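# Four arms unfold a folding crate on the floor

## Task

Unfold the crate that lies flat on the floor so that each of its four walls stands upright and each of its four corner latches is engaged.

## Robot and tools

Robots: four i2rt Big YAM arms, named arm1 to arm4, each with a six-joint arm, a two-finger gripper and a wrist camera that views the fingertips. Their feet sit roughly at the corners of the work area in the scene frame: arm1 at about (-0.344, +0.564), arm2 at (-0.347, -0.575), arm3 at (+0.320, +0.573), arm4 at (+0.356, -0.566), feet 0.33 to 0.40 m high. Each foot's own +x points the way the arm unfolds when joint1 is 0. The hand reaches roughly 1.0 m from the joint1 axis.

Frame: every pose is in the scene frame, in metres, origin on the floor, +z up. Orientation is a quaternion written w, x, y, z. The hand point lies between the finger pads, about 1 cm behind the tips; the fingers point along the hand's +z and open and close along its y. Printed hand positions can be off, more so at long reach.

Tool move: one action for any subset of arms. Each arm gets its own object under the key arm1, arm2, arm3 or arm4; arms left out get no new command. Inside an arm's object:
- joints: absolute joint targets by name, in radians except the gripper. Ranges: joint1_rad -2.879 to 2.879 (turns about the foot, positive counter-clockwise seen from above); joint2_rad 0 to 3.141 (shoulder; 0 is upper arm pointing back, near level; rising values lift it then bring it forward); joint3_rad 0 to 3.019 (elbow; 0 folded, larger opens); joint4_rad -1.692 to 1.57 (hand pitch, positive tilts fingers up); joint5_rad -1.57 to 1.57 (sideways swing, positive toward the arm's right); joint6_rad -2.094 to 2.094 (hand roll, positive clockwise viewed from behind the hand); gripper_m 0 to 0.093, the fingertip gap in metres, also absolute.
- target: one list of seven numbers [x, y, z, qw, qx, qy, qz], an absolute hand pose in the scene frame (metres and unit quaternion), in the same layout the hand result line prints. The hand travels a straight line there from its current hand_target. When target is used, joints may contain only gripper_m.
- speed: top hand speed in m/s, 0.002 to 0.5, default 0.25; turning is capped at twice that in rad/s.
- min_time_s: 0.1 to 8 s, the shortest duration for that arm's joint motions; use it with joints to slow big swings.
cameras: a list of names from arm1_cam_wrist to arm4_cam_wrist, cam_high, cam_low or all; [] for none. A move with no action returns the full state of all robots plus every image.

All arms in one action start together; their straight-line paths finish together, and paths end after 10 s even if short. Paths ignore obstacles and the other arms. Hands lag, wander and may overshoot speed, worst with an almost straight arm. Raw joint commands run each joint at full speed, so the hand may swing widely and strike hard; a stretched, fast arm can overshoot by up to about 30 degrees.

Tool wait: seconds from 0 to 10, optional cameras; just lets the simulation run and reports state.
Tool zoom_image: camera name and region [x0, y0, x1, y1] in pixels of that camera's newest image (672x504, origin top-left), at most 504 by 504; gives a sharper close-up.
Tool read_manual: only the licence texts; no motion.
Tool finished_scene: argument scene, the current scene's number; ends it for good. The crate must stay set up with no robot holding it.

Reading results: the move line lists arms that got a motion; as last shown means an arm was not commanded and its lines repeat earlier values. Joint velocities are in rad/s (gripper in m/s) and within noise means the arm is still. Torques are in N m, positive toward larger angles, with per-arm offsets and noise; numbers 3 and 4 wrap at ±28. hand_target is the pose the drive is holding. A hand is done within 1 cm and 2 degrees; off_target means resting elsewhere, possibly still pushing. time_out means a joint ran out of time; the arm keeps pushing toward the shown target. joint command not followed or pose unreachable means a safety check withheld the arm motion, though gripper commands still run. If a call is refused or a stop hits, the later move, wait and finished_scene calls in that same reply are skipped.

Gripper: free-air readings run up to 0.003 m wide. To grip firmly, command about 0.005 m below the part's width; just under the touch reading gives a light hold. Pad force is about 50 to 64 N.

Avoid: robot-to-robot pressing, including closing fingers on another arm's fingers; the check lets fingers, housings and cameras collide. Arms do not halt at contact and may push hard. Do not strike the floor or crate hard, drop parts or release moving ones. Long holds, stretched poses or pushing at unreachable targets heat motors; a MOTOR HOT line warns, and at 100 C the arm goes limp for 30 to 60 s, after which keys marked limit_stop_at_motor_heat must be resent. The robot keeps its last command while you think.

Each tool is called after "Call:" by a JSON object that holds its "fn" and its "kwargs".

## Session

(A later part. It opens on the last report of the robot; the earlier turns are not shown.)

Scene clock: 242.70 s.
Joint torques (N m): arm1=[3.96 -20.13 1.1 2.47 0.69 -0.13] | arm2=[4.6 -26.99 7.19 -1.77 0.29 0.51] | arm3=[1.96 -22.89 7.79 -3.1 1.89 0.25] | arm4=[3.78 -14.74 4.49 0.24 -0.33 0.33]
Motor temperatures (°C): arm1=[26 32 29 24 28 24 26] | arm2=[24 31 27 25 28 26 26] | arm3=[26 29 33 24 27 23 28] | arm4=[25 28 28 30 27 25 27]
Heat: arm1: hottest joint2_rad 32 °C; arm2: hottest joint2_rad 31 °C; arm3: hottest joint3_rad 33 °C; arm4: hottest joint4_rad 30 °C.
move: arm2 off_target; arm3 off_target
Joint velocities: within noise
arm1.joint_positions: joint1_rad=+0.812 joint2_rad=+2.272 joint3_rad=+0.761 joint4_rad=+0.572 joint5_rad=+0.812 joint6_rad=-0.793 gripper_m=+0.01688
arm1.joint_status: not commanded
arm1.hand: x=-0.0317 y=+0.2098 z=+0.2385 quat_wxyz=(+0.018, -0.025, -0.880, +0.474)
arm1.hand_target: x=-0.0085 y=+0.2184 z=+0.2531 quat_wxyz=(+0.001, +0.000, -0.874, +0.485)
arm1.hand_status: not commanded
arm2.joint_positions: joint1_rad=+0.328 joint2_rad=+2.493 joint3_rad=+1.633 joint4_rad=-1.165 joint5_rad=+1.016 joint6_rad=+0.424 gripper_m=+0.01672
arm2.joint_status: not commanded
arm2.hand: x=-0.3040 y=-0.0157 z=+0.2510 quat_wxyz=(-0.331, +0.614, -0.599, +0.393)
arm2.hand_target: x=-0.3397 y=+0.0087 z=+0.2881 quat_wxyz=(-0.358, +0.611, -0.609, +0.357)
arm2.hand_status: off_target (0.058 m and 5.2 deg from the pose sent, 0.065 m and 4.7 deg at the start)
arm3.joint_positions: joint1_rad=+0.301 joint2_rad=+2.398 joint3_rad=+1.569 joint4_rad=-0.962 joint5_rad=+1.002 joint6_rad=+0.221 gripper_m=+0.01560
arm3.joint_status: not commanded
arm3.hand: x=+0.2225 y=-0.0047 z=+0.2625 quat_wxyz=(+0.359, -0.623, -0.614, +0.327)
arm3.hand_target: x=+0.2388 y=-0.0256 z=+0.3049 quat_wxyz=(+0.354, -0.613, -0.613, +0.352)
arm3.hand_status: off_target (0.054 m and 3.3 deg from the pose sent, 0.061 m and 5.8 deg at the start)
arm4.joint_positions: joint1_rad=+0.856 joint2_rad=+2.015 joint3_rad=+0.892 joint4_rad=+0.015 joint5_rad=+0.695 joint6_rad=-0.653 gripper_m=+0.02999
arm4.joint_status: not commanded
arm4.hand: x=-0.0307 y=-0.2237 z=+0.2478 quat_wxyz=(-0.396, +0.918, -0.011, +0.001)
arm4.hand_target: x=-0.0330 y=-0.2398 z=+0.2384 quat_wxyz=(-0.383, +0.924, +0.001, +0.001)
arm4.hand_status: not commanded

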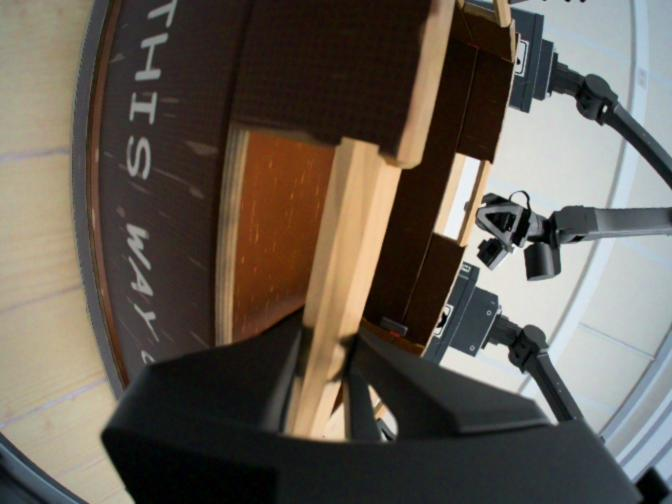

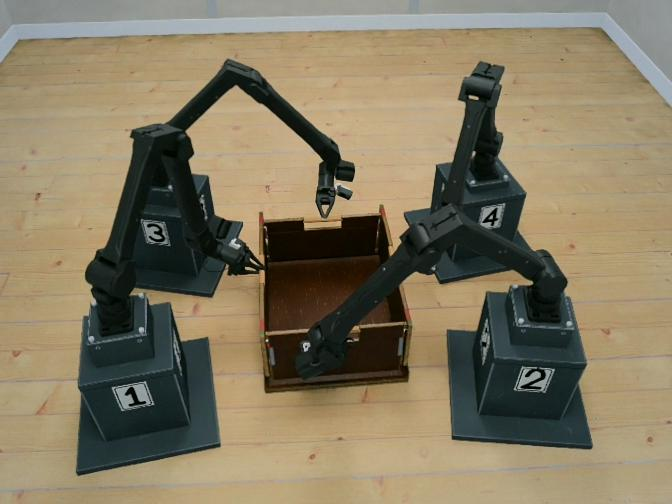

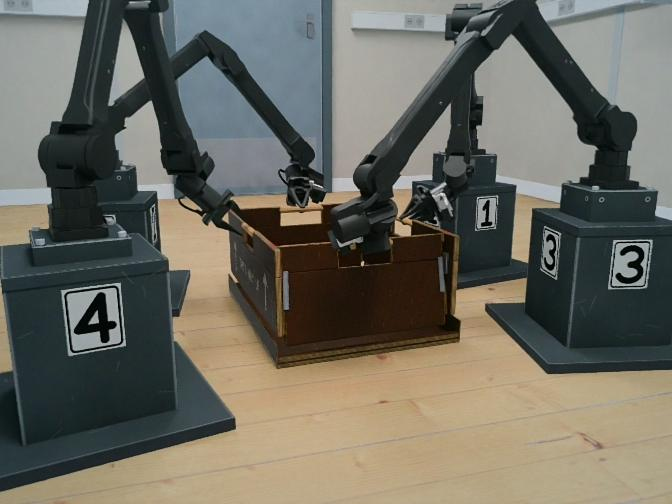

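Call:
{"fn": "move", "kwargs": {"arm3": {"target": [0.285, -0.027, 0.306, -0.3535, 0.6124, 0.6124, -0.3535], "speed": 0.1}, "cameras": ["cam_high", "cam_low"]}}

Call:
{"fn": "zoom_image", "kwargs": {"camera": "cam_high", "region": [235, 200, 435, 400]}}

Call:
{"fn": "zoom_image", "kwargs": {"camera": "cam_low", "region": [215, 180, 475, 380]}}

Scene clock: 247.07 s.
Joint torques (N m): arm1=[3.84 -19.78 1.16 2.39 0.71 -0.17] | arm2=[4.6 -26.99 7.17 -1.74 0.29 0.51] | arm3=[0.03 -19.84 7.09 -0.8 0.8 0.22] | arm4=[3.78 -14.74 4.49 0.24 -0.33 0.33]
Motor temperatures (°C): arm1=[26 32 29 24 27 24 26] | arm2=[24 31 27 25 27 26 26] | arm3=[26 30 33 24 28 23 28] | arm4=[25 28 28 30 27 25 27]
Heat: arm1: hottest joint2_rad 32 °C; arm2: hottest joint2_rad 31 °C; arm3: hottest joint3_rad 33 °C; arm4: hottest joint4_rad 30 °C.
move: arm3 off_target
Joint velocities: within noise
arm1, arm2, arm4: as last shown
arm3.joint_positions: joint1_rad=+0.405 joint2_rad=+2.392 joint3_rad=+1.648 joint4_rad=-1.170 joint5_rad=+1.017 joint6_rad=+0.357 gripper_m=+0.00613
arm3.joint_status: not commanded
arm3.on_its_own: gripper_m moved -0.00948 to your old target +0.00600
arm3.hand: x=+0.2823 y=-0.0150 z=+0.2957 quat_wxyz=(+0.364, -0.604, -0.619, +0.344)
arm3.hand_target: x=+0.2857 y=-0.0273 z=+0.3065 quat_wxyz=(+0.354, -0.611, -0.613, +0.354)
arm3.hand_status: off_target (0.016 m and 2.0 deg from the pose sent, 0.079 m and 3.3 deg at the start)

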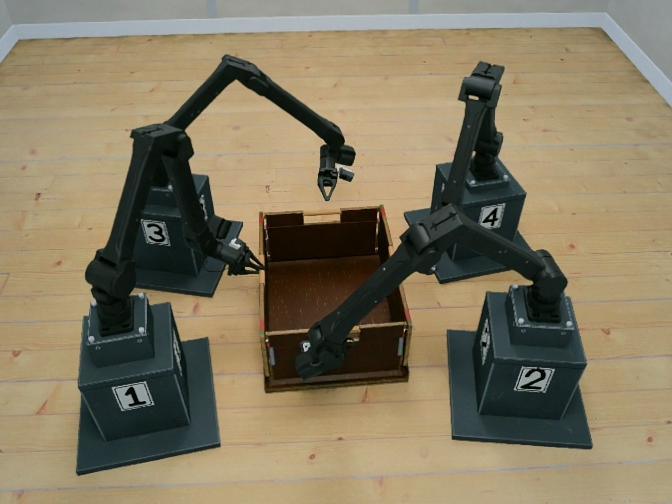

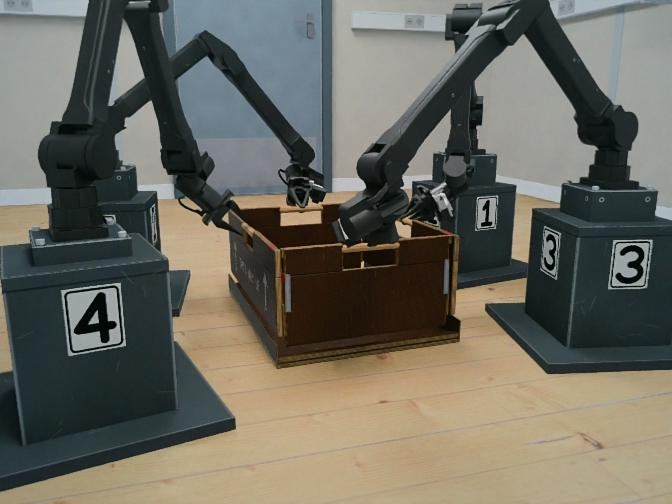

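Scaled by 2.520 from the camera's image (finer frame: 960x720).

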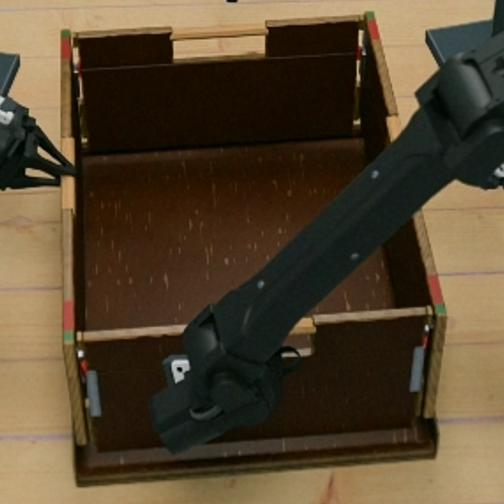

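Scaled by 1.938 from the camera's image (finer frame: 960x720).

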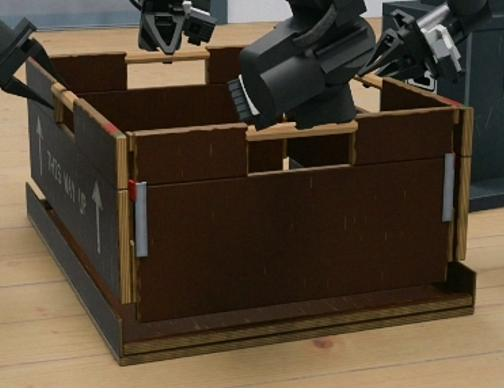

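Call:
{"fn": "move", "kwargs": {"arm3": {"target": [0.34, -0.03, 0.42, -0.2588, 0.6597, 0.6597, -0.2588], "speed": 0.25}, "cameras": ["arm3_cam_wrist", "arm4_cam_wrist", "arm1_cam_wrist"]}}

Call:
{"fn": "zoom_image", "kwargs": {"camera": "arm3_cam_wrist", "region": [80, 0, 420, 300]}}

Scene clock: 250.67 s.
Joint torques (N m): arm1=[4.07 -19.6 1.1 2.43 0.65 -0.19] | arm2=[4.6 -26.99 7.19 -1.73 0.29 0.51] | arm3=[0.15 -18.37 8.76 -0.55 0.39 0.02] | arm4=[3.78 -14.8 4.51 0.24 -0.33 0.33]
Motor temperatures (°C): arm1=[26 32 29 24 27 24 26] | arm2=[24 31 27 25 27 26 26] | arm3=[26 30 33 24 27 23 28] | arm4=[25 29 28 30 27 25 27]
Heat: arm1: hottest joint2_rad 32 °C; arm2: hottest joint2_rad 31 °C; arm3: hottest joint3_rad 33 °C; arm4: hottest joint4_rad 30 °C.
move: arm3 off_target
Joint velocities: within noise
arm1, arm2, arm4: as last shown
arm3.joint_positions: joint1_rad=+0.439 joint2_rad=+2.150 joint3_rad=+1.687 joint4_rad=-1.330 joint5_rad=+0.732 joint6_rad=+0.314 gripper_m=+0.00613
arm3.joint_status: not commanded
arm3.hand: x=+0.3354 y=-0.0208 z=+0.4128 quat_wxyz=(+0.265, -0.659, -0.655, +0.257)
arm3.hand_target: x=+0.3427 y=-0.0304 z=+0.4188 quat_wxyz=(+0.258, -0.656, -0.660, +0.259)
arm3.hand_status: off_target (0.013 m and 0.8 deg from the pose sent, 0.138 m and 17.4 deg at the start)
pictures: arm1_cam_wrist, arm3_cam_wrist, arm4_cam_wrist

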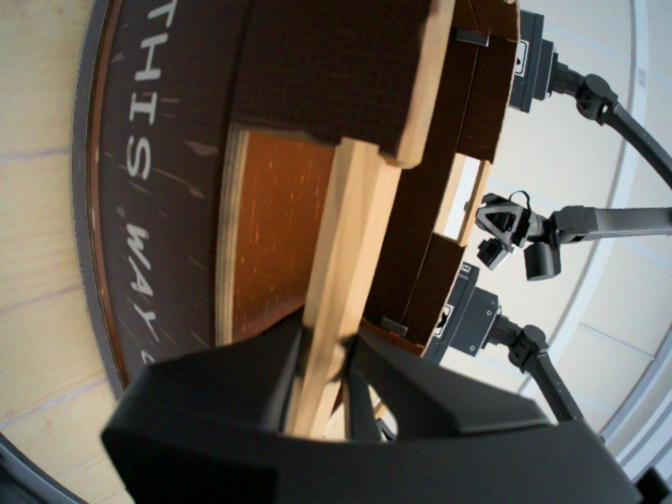

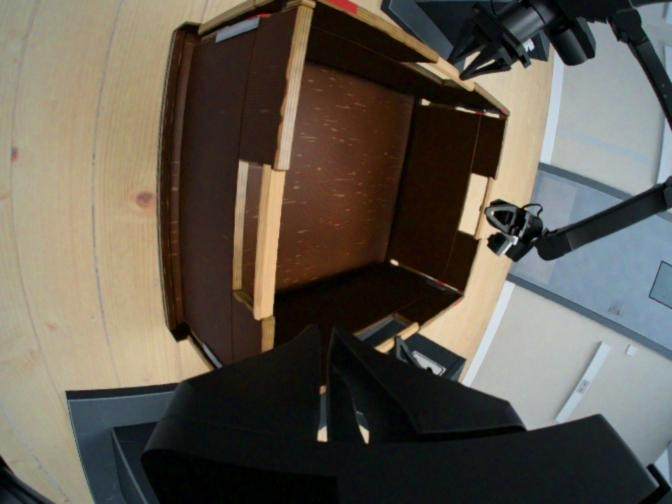

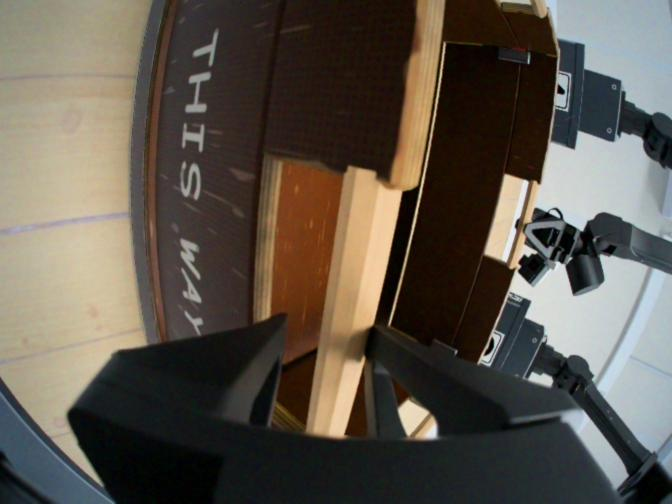

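Scaled by 1.482 from the camera's image (finer frame: 960x720).

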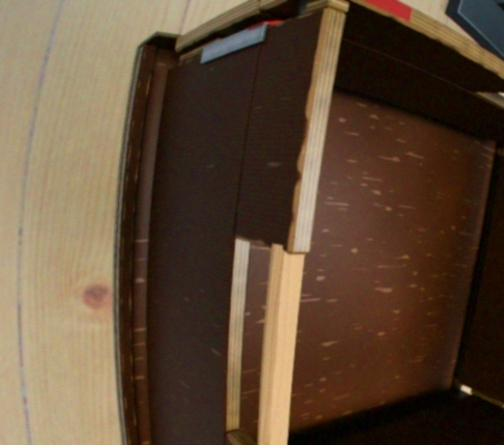

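Call:
{"fn": "zoom_image", "kwargs": {"camera": "arm3_cam_wrist", "region": [180, 0, 340, 90]}}

Call:
{"fn": "zoom_image", "kwargs": {"camera": "arm3_cam_wrist", "region": [160, 280, 320, 380]}}

Call:
{"fn": "zoom_image", "kwargs": {"camera": "arm3_cam_wrist", "region": [370, 60, 530, 330]}}

Scaled by 3.150 from the camera's image (finer frame: 960x720).

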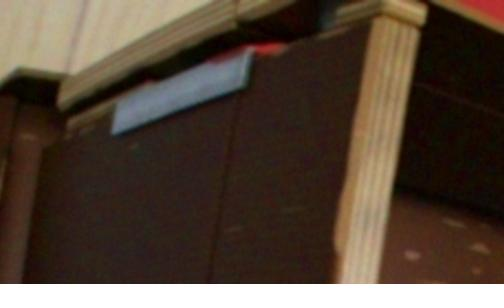

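Scaled by 3.150 from the camera's image (finer frame: 960x720).

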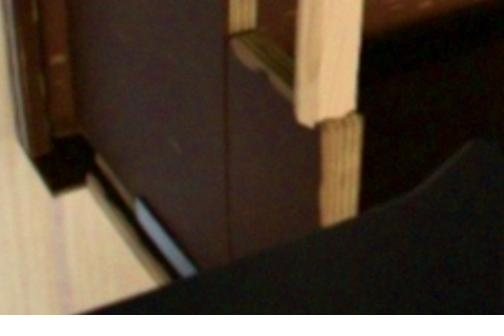

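Scaled by 1.867 from the camera's image (finer frame: 960x720).

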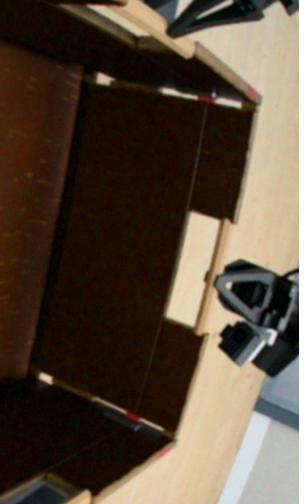

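Call:
{"fn": "move", "kwargs": {"arm4": {"joints": {"gripper_m": 0.008}}}}

Call:
{"fn": "move", "kwargs": {"arm1": {"target": [0.022, 0.220, 0.254, 0, 0, 0.8746, -0.4848], "speed": 0.08}, "arm4": {"target": [0.002, -0.240, 0.238, -0.3827, 0.9239, 0, 0], "speed": 0.08}, "arm2": {"target": [-0.365, 0.010, 0.289, -0.3584, 0.6096, -0.6096, 0.3584], "speed": 0.07}, "cameras": ["arm3_cam_wrist", "cam_high", "cam_low", "arm2_cam_wrist"]}}

Call:
{"fn": "zoom_image", "kwargs": {"camera": "cam_high", "region": [235, 200, 435, 400]}}

Scene clock: 263.83 s.
Joint torques (N m): arm1=[3.25 -19.43 1.35 2.48 0.7 -0.18] | arm2=[4.6 -27.05 7.2 -1.74 0.3 0.51] | arm3=[-0.09 -18.26 8.73 -0.57 0.41 -0.01] | arm4=[3.96 -13.92 4.62 0.25 -0.52 0.33]
Motor temperatures (°C): arm1=[26 31 29 24 27 24 26] | arm2=[24 31 27 25 27 26 26] | arm3=[26 29 34 24 27 23 27] | arm4=[25 29 28 30 27 25 27]
Heat: arm1: hottest joint2_rad 31 °C; arm2: hottest joint2_rad 31 °C; arm3: hottest joint3_rad 34 °C; arm4: hottest joint4_rad 30 °C.
move: arm4 off_target
Joint velocities: within noise
arm1, arm2: as last shown
arm3.joint_positions: joint1_rad=+0.433 joint2_rad=+2.150 joint3_rad=+1.687 joint4_rad=-1.330 joint5_rad=+0.732 joint6_rad=+0.314 gripper_m=+0.00613
arm3.joint_status: not commanded
arm3.hand: x=+0.3318 y=-0.0208 z=+0.4128 quat_wxyz=(+0.265, -0.661, -0.653, +0.256)
arm3.hand_target: x=+0.3390 y=-0.0305 z=+0.4187 quat_wxyz=(+0.259, -0.658, -0.658, +0.258)
arm3.hand_status: not commanded
arm4.joint_positions: joint1_rad=+0.853 joint2_rad=+2.004 joint3_rad=+0.892 joint4_rad=+0.015 joint5_rad=+0.700 joint6_rad=-0.653 gripper_m=+0.01288
arm4.joint_status: gripper_m off_target (ended at +0.01292, target +0.00800)
arm4.hand: x=-0.0312 y=-0.2209 z=+0.2535 quat_wxyz=(-0.400, +0.917, -0.015, -0.002)
arm4.hand_target: x=-0.0330 y=-0.2396 z=+0.2386 quat_wxyz=(-0.383, +0.924, +0.000, +0.000)
arm4.hand_status: not commanded
pictures: none

Scene clock: 264.90 s.
Joint torques (N m): arm1=[5.3 -19.49 4.22 1.33 0.32 -0.13] | arm2=[8 -27.11 7.15 -2.06 -0.02 0.68] | arm3=[-0.67 -18.84 8.8 -0.49 0.38 -0.03] | arm4=[2.08 -15.5 0.66 -0.06 0.24 0.24]
Motor temperatures (°C): arm1=[26 31 29 24 27 24 26] | arm2=[24 31 27 25 27 26 26] | arm3=[26 29 34 24 27 23 27] | arm4=[25 29 28 30 27 25 27]
Heat: arm1: hottest joint2_rad 31 °C; arm2: hottest joint2_rad 31 °C; arm3: hottest joint3_rad 34 °C; arm4: hottest joint4_rad 30 °C.
move: arm1 off_target; arm2 off_target; arm4 off_target
Joint velocities: within noise
arm1.joint_positions: joint1_rad=+0.824 joint2_rad=+2.272 joint3_rad=+0.785 joint4_rad=+0.497 joint5_rad=+0.854 joint6_rad=-0.754 gripper_m=+0.01688
arm1.joint_status: not commanded
arm1.hand: x=-0.0314 y=+0.2104 z=+0.2380 quat_wxyz=(+0.039, -0.033, -0.878, +0.476)
arm1.hand_target: x=+0.0187 y=+0.2210 z=+0.2549 quat_wxyz=(+0.003, -0.001, -0.873, +0.487)
arm1.hand_status: off_target (0.057 m and 5.9 deg from the pose sent, 0.057 m and 3.8 deg at the start)
arm2.joint_positions: joint1_rad=+0.328 joint2_rad=+2.513 joint3_rad=+1.668 joint4_rad=-1.229 joint5_rad=+1.013 joint6_rad=+0.471 gripper_m=+0.01672
arm2.joint_status: not commanded
arm2.hand: x=-0.3044 y=-0.0153 z=+0.2514 quat_wxyz=(-0.327, +0.606, -0.604, +0.402)
arm2.hand_target: x=-0.3624 y=+0.0078 z=+0.2888 quat_wxyz=(-0.361, +0.611, -0.608, +0.357)
arm2.hand_status: off_target (0.076 m and 6.2 deg from the pose sent, 0.076 m and 5.2 deg at the start)
arm3: as last shown
arm4.joint_positions: joint1_rad=+0.838 joint2_rad=+1.992 joint3_rad=+0.845 joint4_rad=+0.123 joint5_rad=+0.652 joint6_rad=-0.689 gripper_m=+0.01288
arm4.joint_status: not commanded
arm4.hand: x=-0.0288 y=-0.2208 z=+0.2533 quat_wxyz=(-0.399, +0.916, -0.011, -0.034)
arm4.hand_target: x=-0.0022 y=-0.2385 z=+0.2395 quat_wxyz=(-0.383, +0.924, -0.001, -0.007)
arm4.hand_status: off_target (0.039 m and 4.6 deg from the pose sent, 0.041 m and 2.8 deg at the start)
pictures: arm2_cam_wrist, arm3_cam_wrist, cam_high, cam_low

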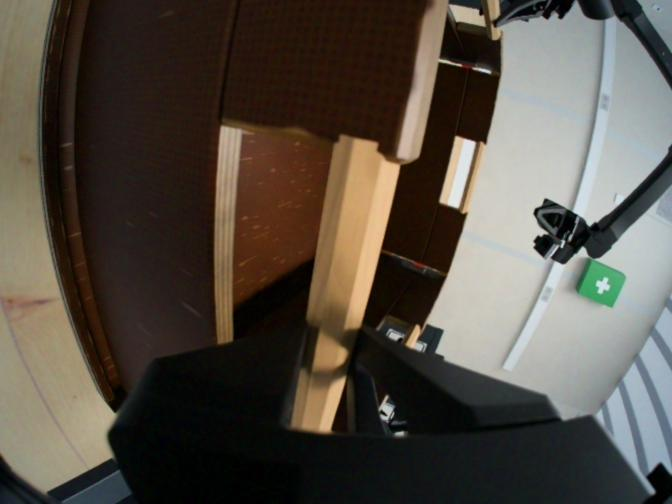

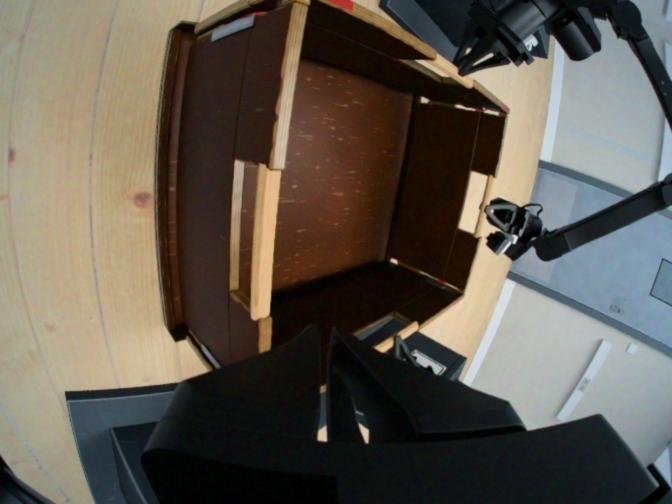

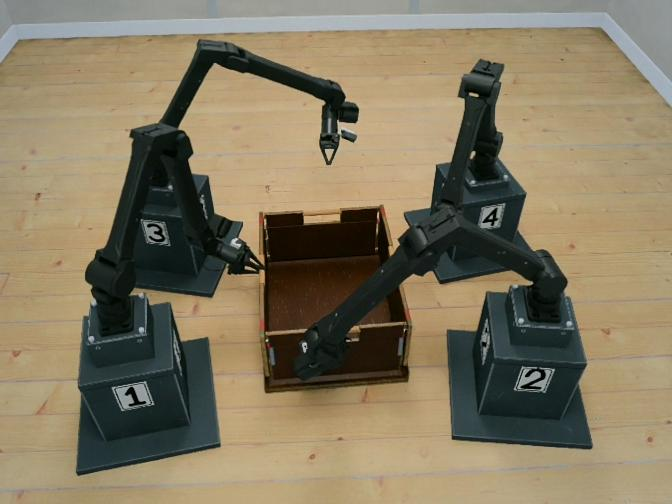

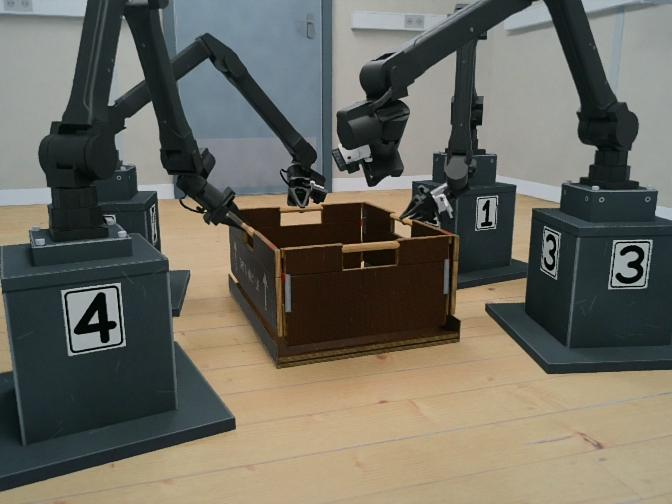

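Scaled by 2.520 from the camera's image (finer frame: 960x720).

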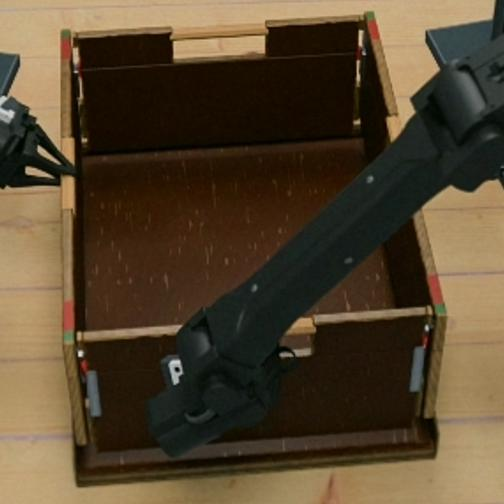

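Call:
{"fn": "move", "kwargs": {"arm1": {"target": [-0.016, 0.198, 0.252, 0, 0, 0.8746, -0.4848], "speed": 0.08}, "arm4": {"target": [-0.038, -0.218, 0.240, -0.3827, 0.9239, 0, 0], "speed": 0.08}, "arm2": {"target": [-0.325, 0.010, 0.288, -0.3584, 0.6096, -0.6096, 0.3584], "speed": 0.1}, "cameras": ["arm3_cam_wrist", "cam_high", "cam_low", "arm2_cam_wrist"]}}

Call:
{"fn": "zoom_image", "kwargs": {"camera": "cam_high", "region": [235, 200, 435, 400]}}

Call:
{"fn": "zoom_image", "kwargs": {"camera": "cam_low", "region": [215, 180, 475, 380]}}

Scene clock: 269.87 s.
Joint torques (N m): arm1=[-0.15 -19.14 2.15 3.14 0.11 -0.49] | arm2=[2.43 -28.28 5.27 0.2 0.22 0.06] | arm3=[0.32 -18.84 8.79 -0.62 0.41 0.04] | arm4=[2.26 -12.4 7.32 0.14 -0.01 0.29]
Motor temperatures (°C): arm1=[26 31 29 24 27 24 26] | arm2=[24 31 27 25 27 26 26] | arm3=[26 29 34 24 27 23 27] | arm4=[25 29 27 30 27 25 27]
Heat: arm1: hottest joint2_rad 31 °C; arm2: hottest joint2_rad 31 °C; arm3: hottest joint3_rad 34 °C; arm4: hottest joint4_rad 30 °C.
move: arm1 off_target; arm2 off_target; arm4 off_target
Joint velocities: within noise
arm1.joint_positions: joint1_rad=+0.801 joint2_rad=+2.272 joint3_rad=+0.753 joint4_rad=+0.601 joint5_rad=+0.786 joint6_rad=-0.814 gripper_m=+0.01688
arm1.joint_status: not commanded
arm1.hand: x=-0.0318 y=+0.2078 z=+0.2382 quat_wxyz=(+0.009, -0.021, -0.882, +0.471)
arm1.hand_target: x=-0.0159 y=+0.1984 z=+0.2514 quat_wxyz=(+0.000, -0.001, -0.876, +0.483)
arm1.hand_status: off_target (0.023 m and 3.2 deg from the pose sent, 0.024 m and 5.9 deg at the start)
arm2.joint_positions: joint1_rad=+0.328 joint2_rad=+2.501 joint3_rad=+1.641 joint4_rad=-1.180 joint5_rad=+1.021 joint6_rad=+0.430 gripper_m=+0.01672
arm2.joint_status: not commanded
arm2.hand: x=-0.3035 y=-0.0162 z=+0.2501 quat_wxyz=(-0.330, +0.614, -0.597, +0.398)
arm2.hand_target: x=-0.3250 y=+0.0077 z=+0.2861 quat_wxyz=(-0.355, +0.610, -0.611, +0.358)
arm2.hand_status: off_target (0.051 m and 5.8 deg from the pose sent, 0.049 m and 6.2 deg at the start)
arm3: as last shown
arm4.joint_positions: joint1_rad=+0.841 joint2_rad=+1.998 joint3_rad=+0.894 joint4_rad=+0.012 joint5_rad=+0.675 joint6_rad=-0.683 gripper_m=+0.01289
arm4.joint_status: not commanded
arm4.hand: x=-0.0310 y=-0.2177 z=+0.2542 quat_wxyz=(-0.392, +0.920, -0.005, -0.002)
arm4.hand_target: x=-0.0346 y=-0.2206 z=+0.2395 quat_wxyz=(-0.382, +0.924, +0.000, +0.005)
arm4.hand_status: off_target (0.016 m and 1.3 deg from the pose sent, 0.016 m and 4.6 deg at the start)
pictures: arm2_cam_wrist, arm3_cam_wrist, cam_high, cam_low

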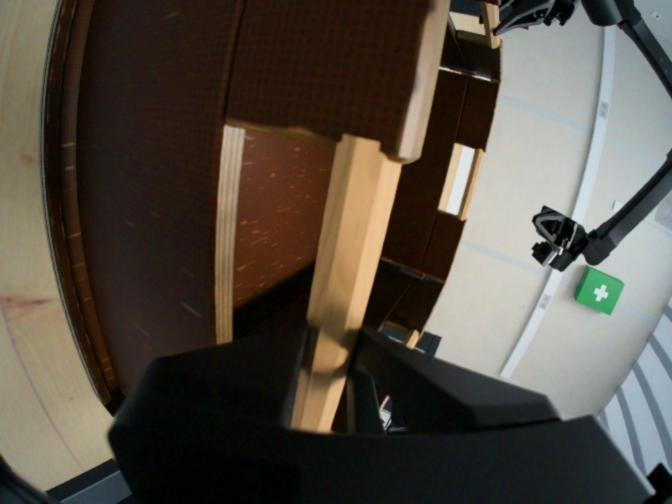

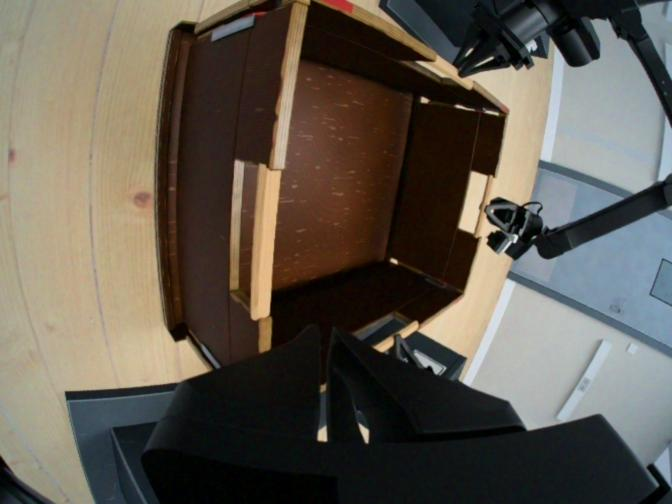

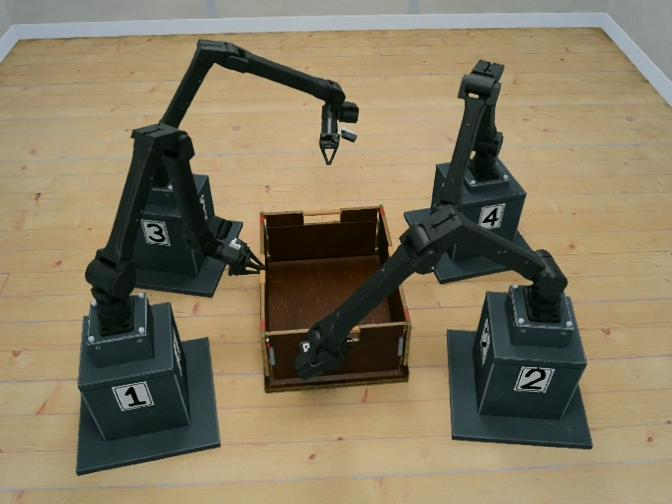

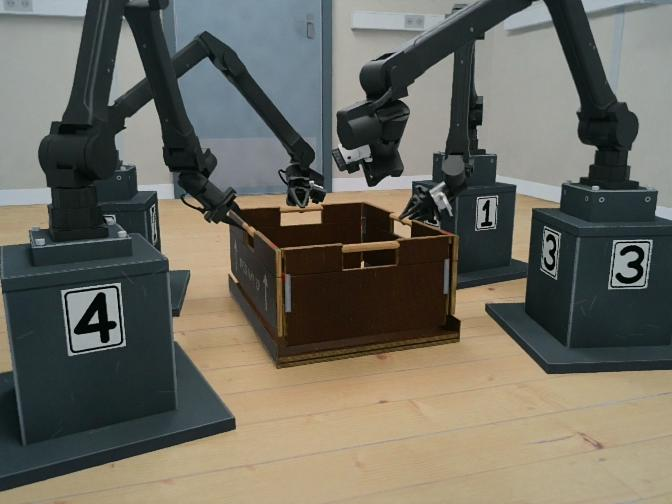

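Scaled by 2.520 from the camera's image (finer frame: 960x720).

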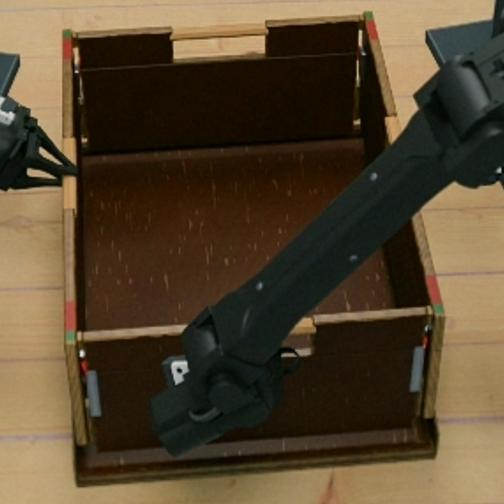

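Scaled by 1.938 from the camera's image (finer frame: 960x720).

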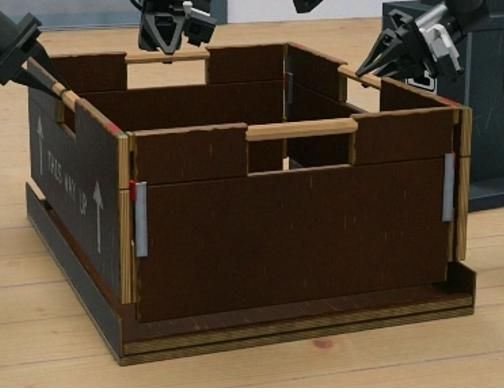

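Call:
{"fn": "zoom_image", "kwargs": {"camera": "cam_high", "region": [255, 310, 305, 385]}}

Call:
{"fn": "zoom_image", "kwargs": {"camera": "cam_high", "region": [380, 300, 420, 370]}}

Call:
{"fn": "zoom_image", "kwargs": {"camera": "arm3_cam_wrist", "region": [370, 80, 520, 320]}}

Call:
{"fn": "zoom_image", "kwargs": {"camera": "arm2_cam_wrist", "region": [340, 0, 540, 380]}}

Scaled by 6.720 from the camera's image (finer frame: 960x720).

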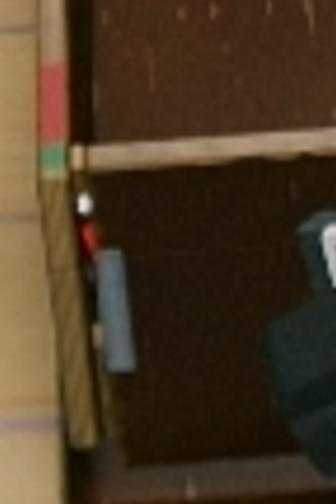

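Scaled by 7.200 from the camera's image (finer frame: 960x720).

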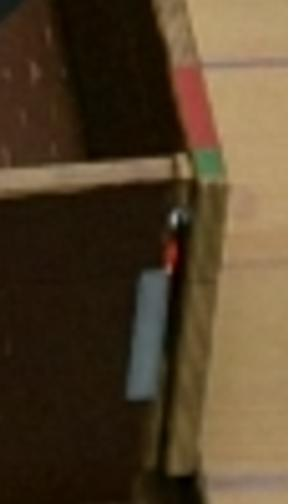

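Scaled by 2.100 from the camera's image (finer frame: 960x720).

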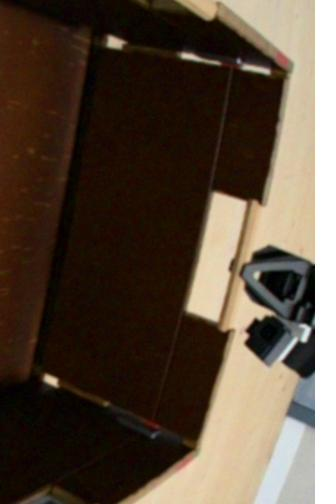

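Scaled by 1.326 from the camera's image (finer frame: 960x720).

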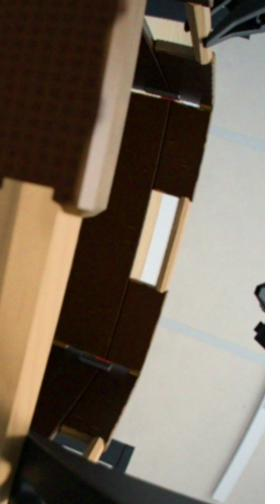

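Call:
{"fn": "move", "kwargs": {"arm1": {"target": [-0.016, 0.175, 0.252, 0, 0, 0.8829, -0.4695], "speed": 0.08}, "arm4": {"target": [-0.036, -0.195, 0.240, -0.3827, 0.9239, 0, 0], "speed": 0.08}, "cameras": ["arm3_cam_wrist", "cam_high", "cam_low", "arm2_cam_wrist"]}}

Call:
{"fn": "zoom_image", "kwargs": {"camera": "cam_high", "region": [235, 200, 435, 400]}}

Call:
{"fn": "zoom_image", "kwargs": {"camera": "arm3_cam_wrist", "region": [160, 0, 520, 360]}}

Scene clock: 276.90 s.
Joint torques (N m): arm1=[-3.25 -18.9 4.93 1.8 -0.48 -0.66] | arm2=[2.37 -28.28 5.26 0.17 0.21 0.06] | arm3=[-0.09 -18.84 8.81 -0.59 0.38 0.02] | arm4=[-0.62 -11.4 9.37 1.39 -0.69 -0.2]
Motor temperatures (°C): arm1=[26 31 29 24 27 24 26] | arm2=[24 32 27 25 27 26 26] | arm3=[26 29 34 24 26 23 27] | arm4=[25 29 27 30 27 25 27]
Heat: arm1: hottest joint2_rad 31 °C; arm2: hottest joint2_rad 32 °C; arm3: hottest joint3_rad 34 °C; arm4: hottest joint4_rad 30 °C.
move: arm1 off_target; arm4 off_target
Joint velocities: within noise
arm1.joint_positions: joint1_rad=+0.792 joint2_rad=+2.260 joint3_rad=+0.750 joint4_rad=+0.586 joint5_rad=+0.755 joint6_rad=-0.825 gripper_m=+0.01690
arm1.joint_status: not commanded
arm1.hand: x=-0.0315 y=+0.2071 z=+0.2383 quat_wxyz=(+0.006, -0.014, -0.888, +0.460)
arm1.hand_target: x=-0.0141 y=+0.1791 z=+0.2537 quat_wxyz=(+0.001, +0.002, -0.882, +0.472)
arm1.hand_status: off_target (0.038 m and 2.1 deg from the pose sent, 0.039 m and 2.6 deg at the start)
arm2, arm3: as last shown
arm4.joint_positions: joint1_rad=+0.838 joint2_rad=+1.998 joint3_rad=+0.894 joint4_rad=+0.012 joint5_rad=+0.667 joint6_rad=-0.691 gripper_m=+0.01289
arm4.joint_status: not commanded
arm4.hand: x=-0.0308 y=-0.2172 z=+0.2534 quat_wxyz=(-0.389, +0.921, -0.002, -0.002)
arm4.hand_target: x=-0.0369 y=-0.1994 z=+0.2405 quat_wxyz=(-0.383, +0.924, +0.001, -0.002)
arm4.hand_status: off_target (0.026 m and 0.9 deg from the pose sent, 0.027 m and 1.3 deg at the start)
pictures: arm2_cam_wrist, arm3_cam_wrist, cam_high, cam_low

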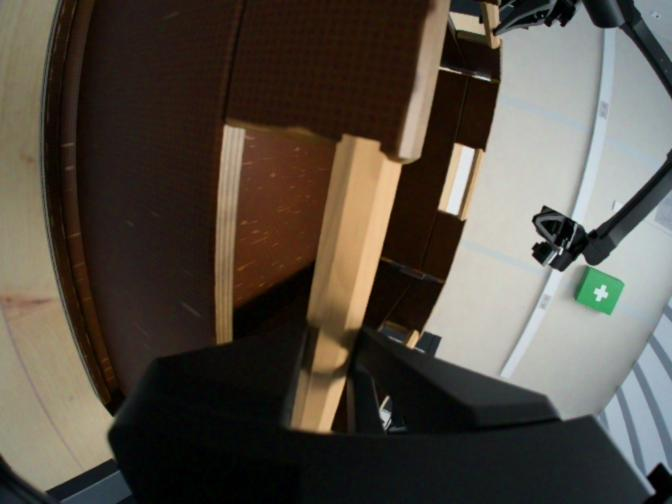

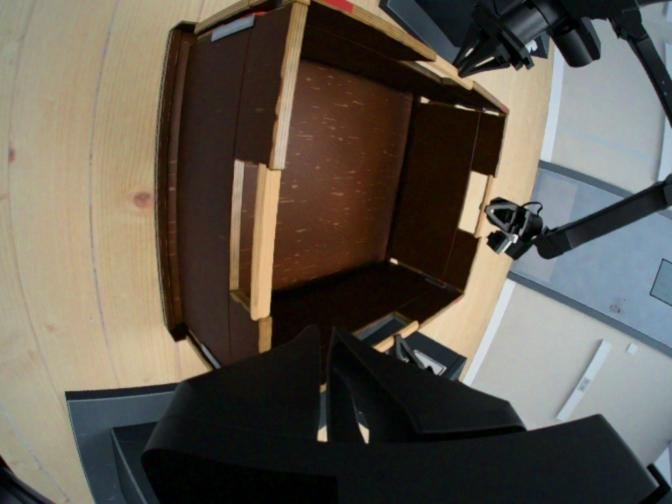

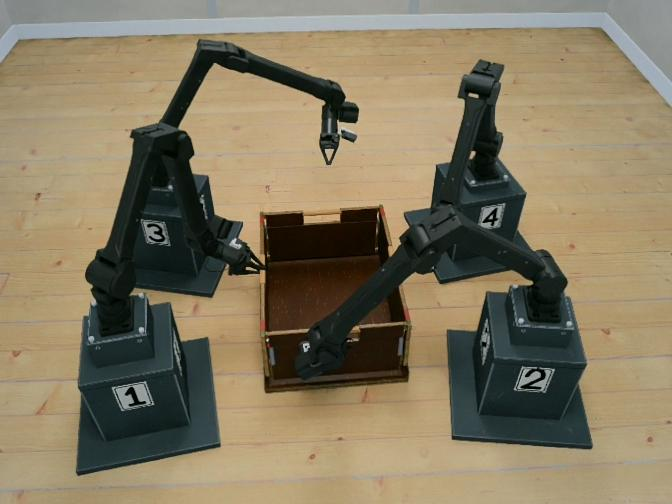

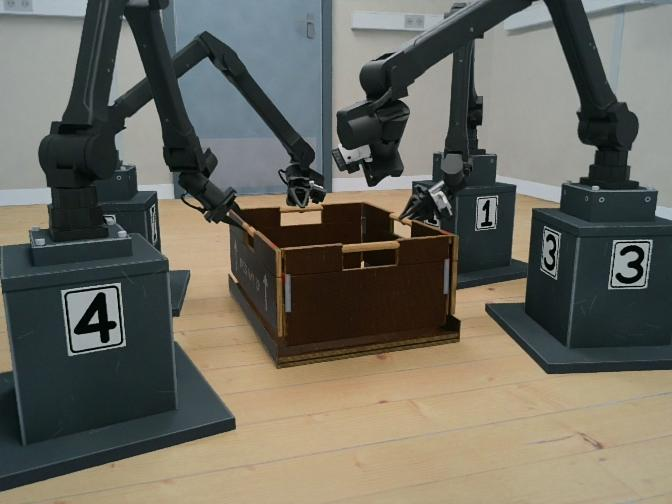

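Scaled by 2.520 from the camera's image (finer frame: 960x720).

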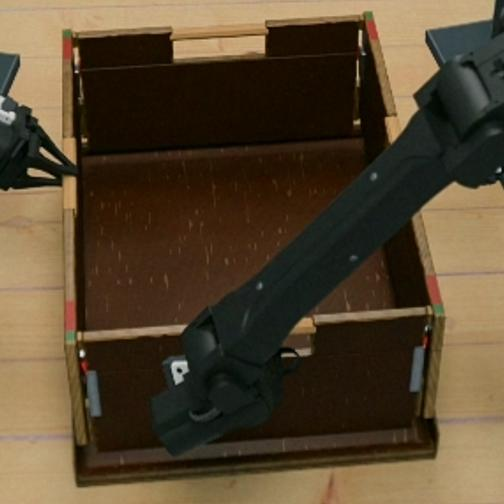

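Scaled by 1.400 from the camera's image (finer frame: 960x720).

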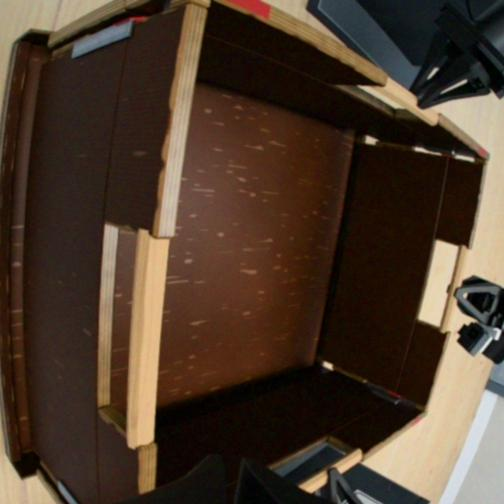

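Call:
{"fn": "move", "kwargs": {"arm3": {"target": [0.43, 0.13, 0.33, -0.2588, 0.6597, 0.6597, -0.2588], "speed": 0.3}, "cameras": ["arm3_cam_wrist"]}}

Call:
{"fn": "zoom_image", "kwargs": {"camera": "arm3_cam_wrist", "region": [200, 100, 450, 330]}}

Scene clock: 283.93 s.
Joint torques (N m): arm1=[-2.96 -18.84 4.72 1.77 -0.45 -0.66] | arm2=[2.32 -28.28 5.27 0.17 0.21 0.06] | arm3=[-0.73 -17.08 3.66 -0.13 0.43 0.26] | arm4=[-0.62 -11.46 9.39 1.39 -0.69 -0.2]
Motor temperatures (°C): arm1=[26 31 29 24 27 24 26] | arm2=[24 33 26 25 27 26 26] | arm3=[26 29 34 24 26 23 27] | arm4=[25 29 28 30 27 25 27]
Heat: arm1: hottest joint2_rad 31 °C; arm2: hottest joint2_rad 33 °C; arm3: hottest joint3_rad 34 °C; arm4: hottest joint4_rad 30 °C.
move: arm3 done
Joint velocities: within noise
arm1, arm2, arm4: as last shown
arm3.joint_positions: joint1_rad=+0.698 joint2_rad=+2.085 joint3_rad=+1.272 joint4_rad=-1.182 joint5_rad=+0.655 joint6_rad=+0.606 gripper_m=+0.00613
arm3.joint_status: not commanded
arm3.hand: x=+0.4315 y=+0.1320 z=+0.3281 quat_wxyz=(+0.268, -0.649, -0.664, +0.257)
arm3.hand_target: x=+0.4310 y=+0.1304 z=+0.3319 quat_wxyz=(+0.258, -0.658, -0.658, +0.260)
arm3.hand_status: done (0.003 m and 1.7 deg from the pose sent, 0.198 m and 1.1 deg at the start)

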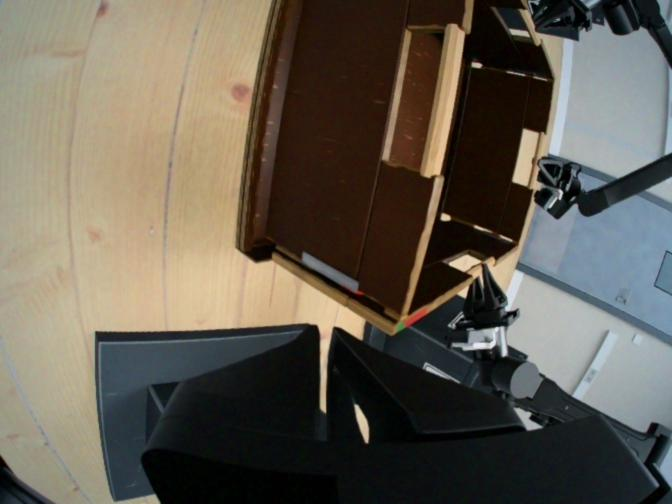

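Scaled by 2.016 from the camera's image (finer frame: 960x720).

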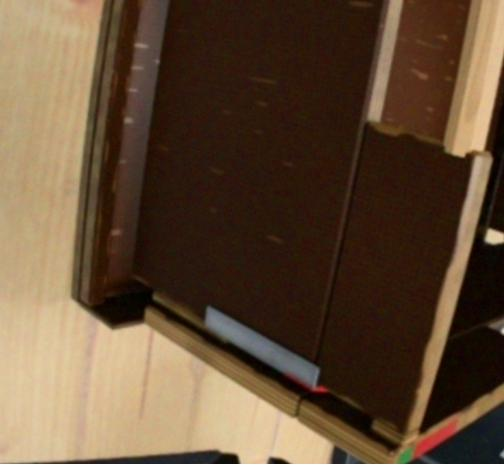

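Call:
{"fn": "zoom_image", "kwargs": {"camera": "arm3_cam_wrist", "region": [260, 230, 420, 340]}}

Scaled by 3.150 from the camera's image (finer frame: 960x720).

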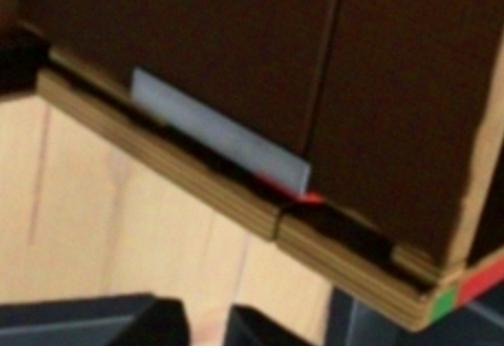

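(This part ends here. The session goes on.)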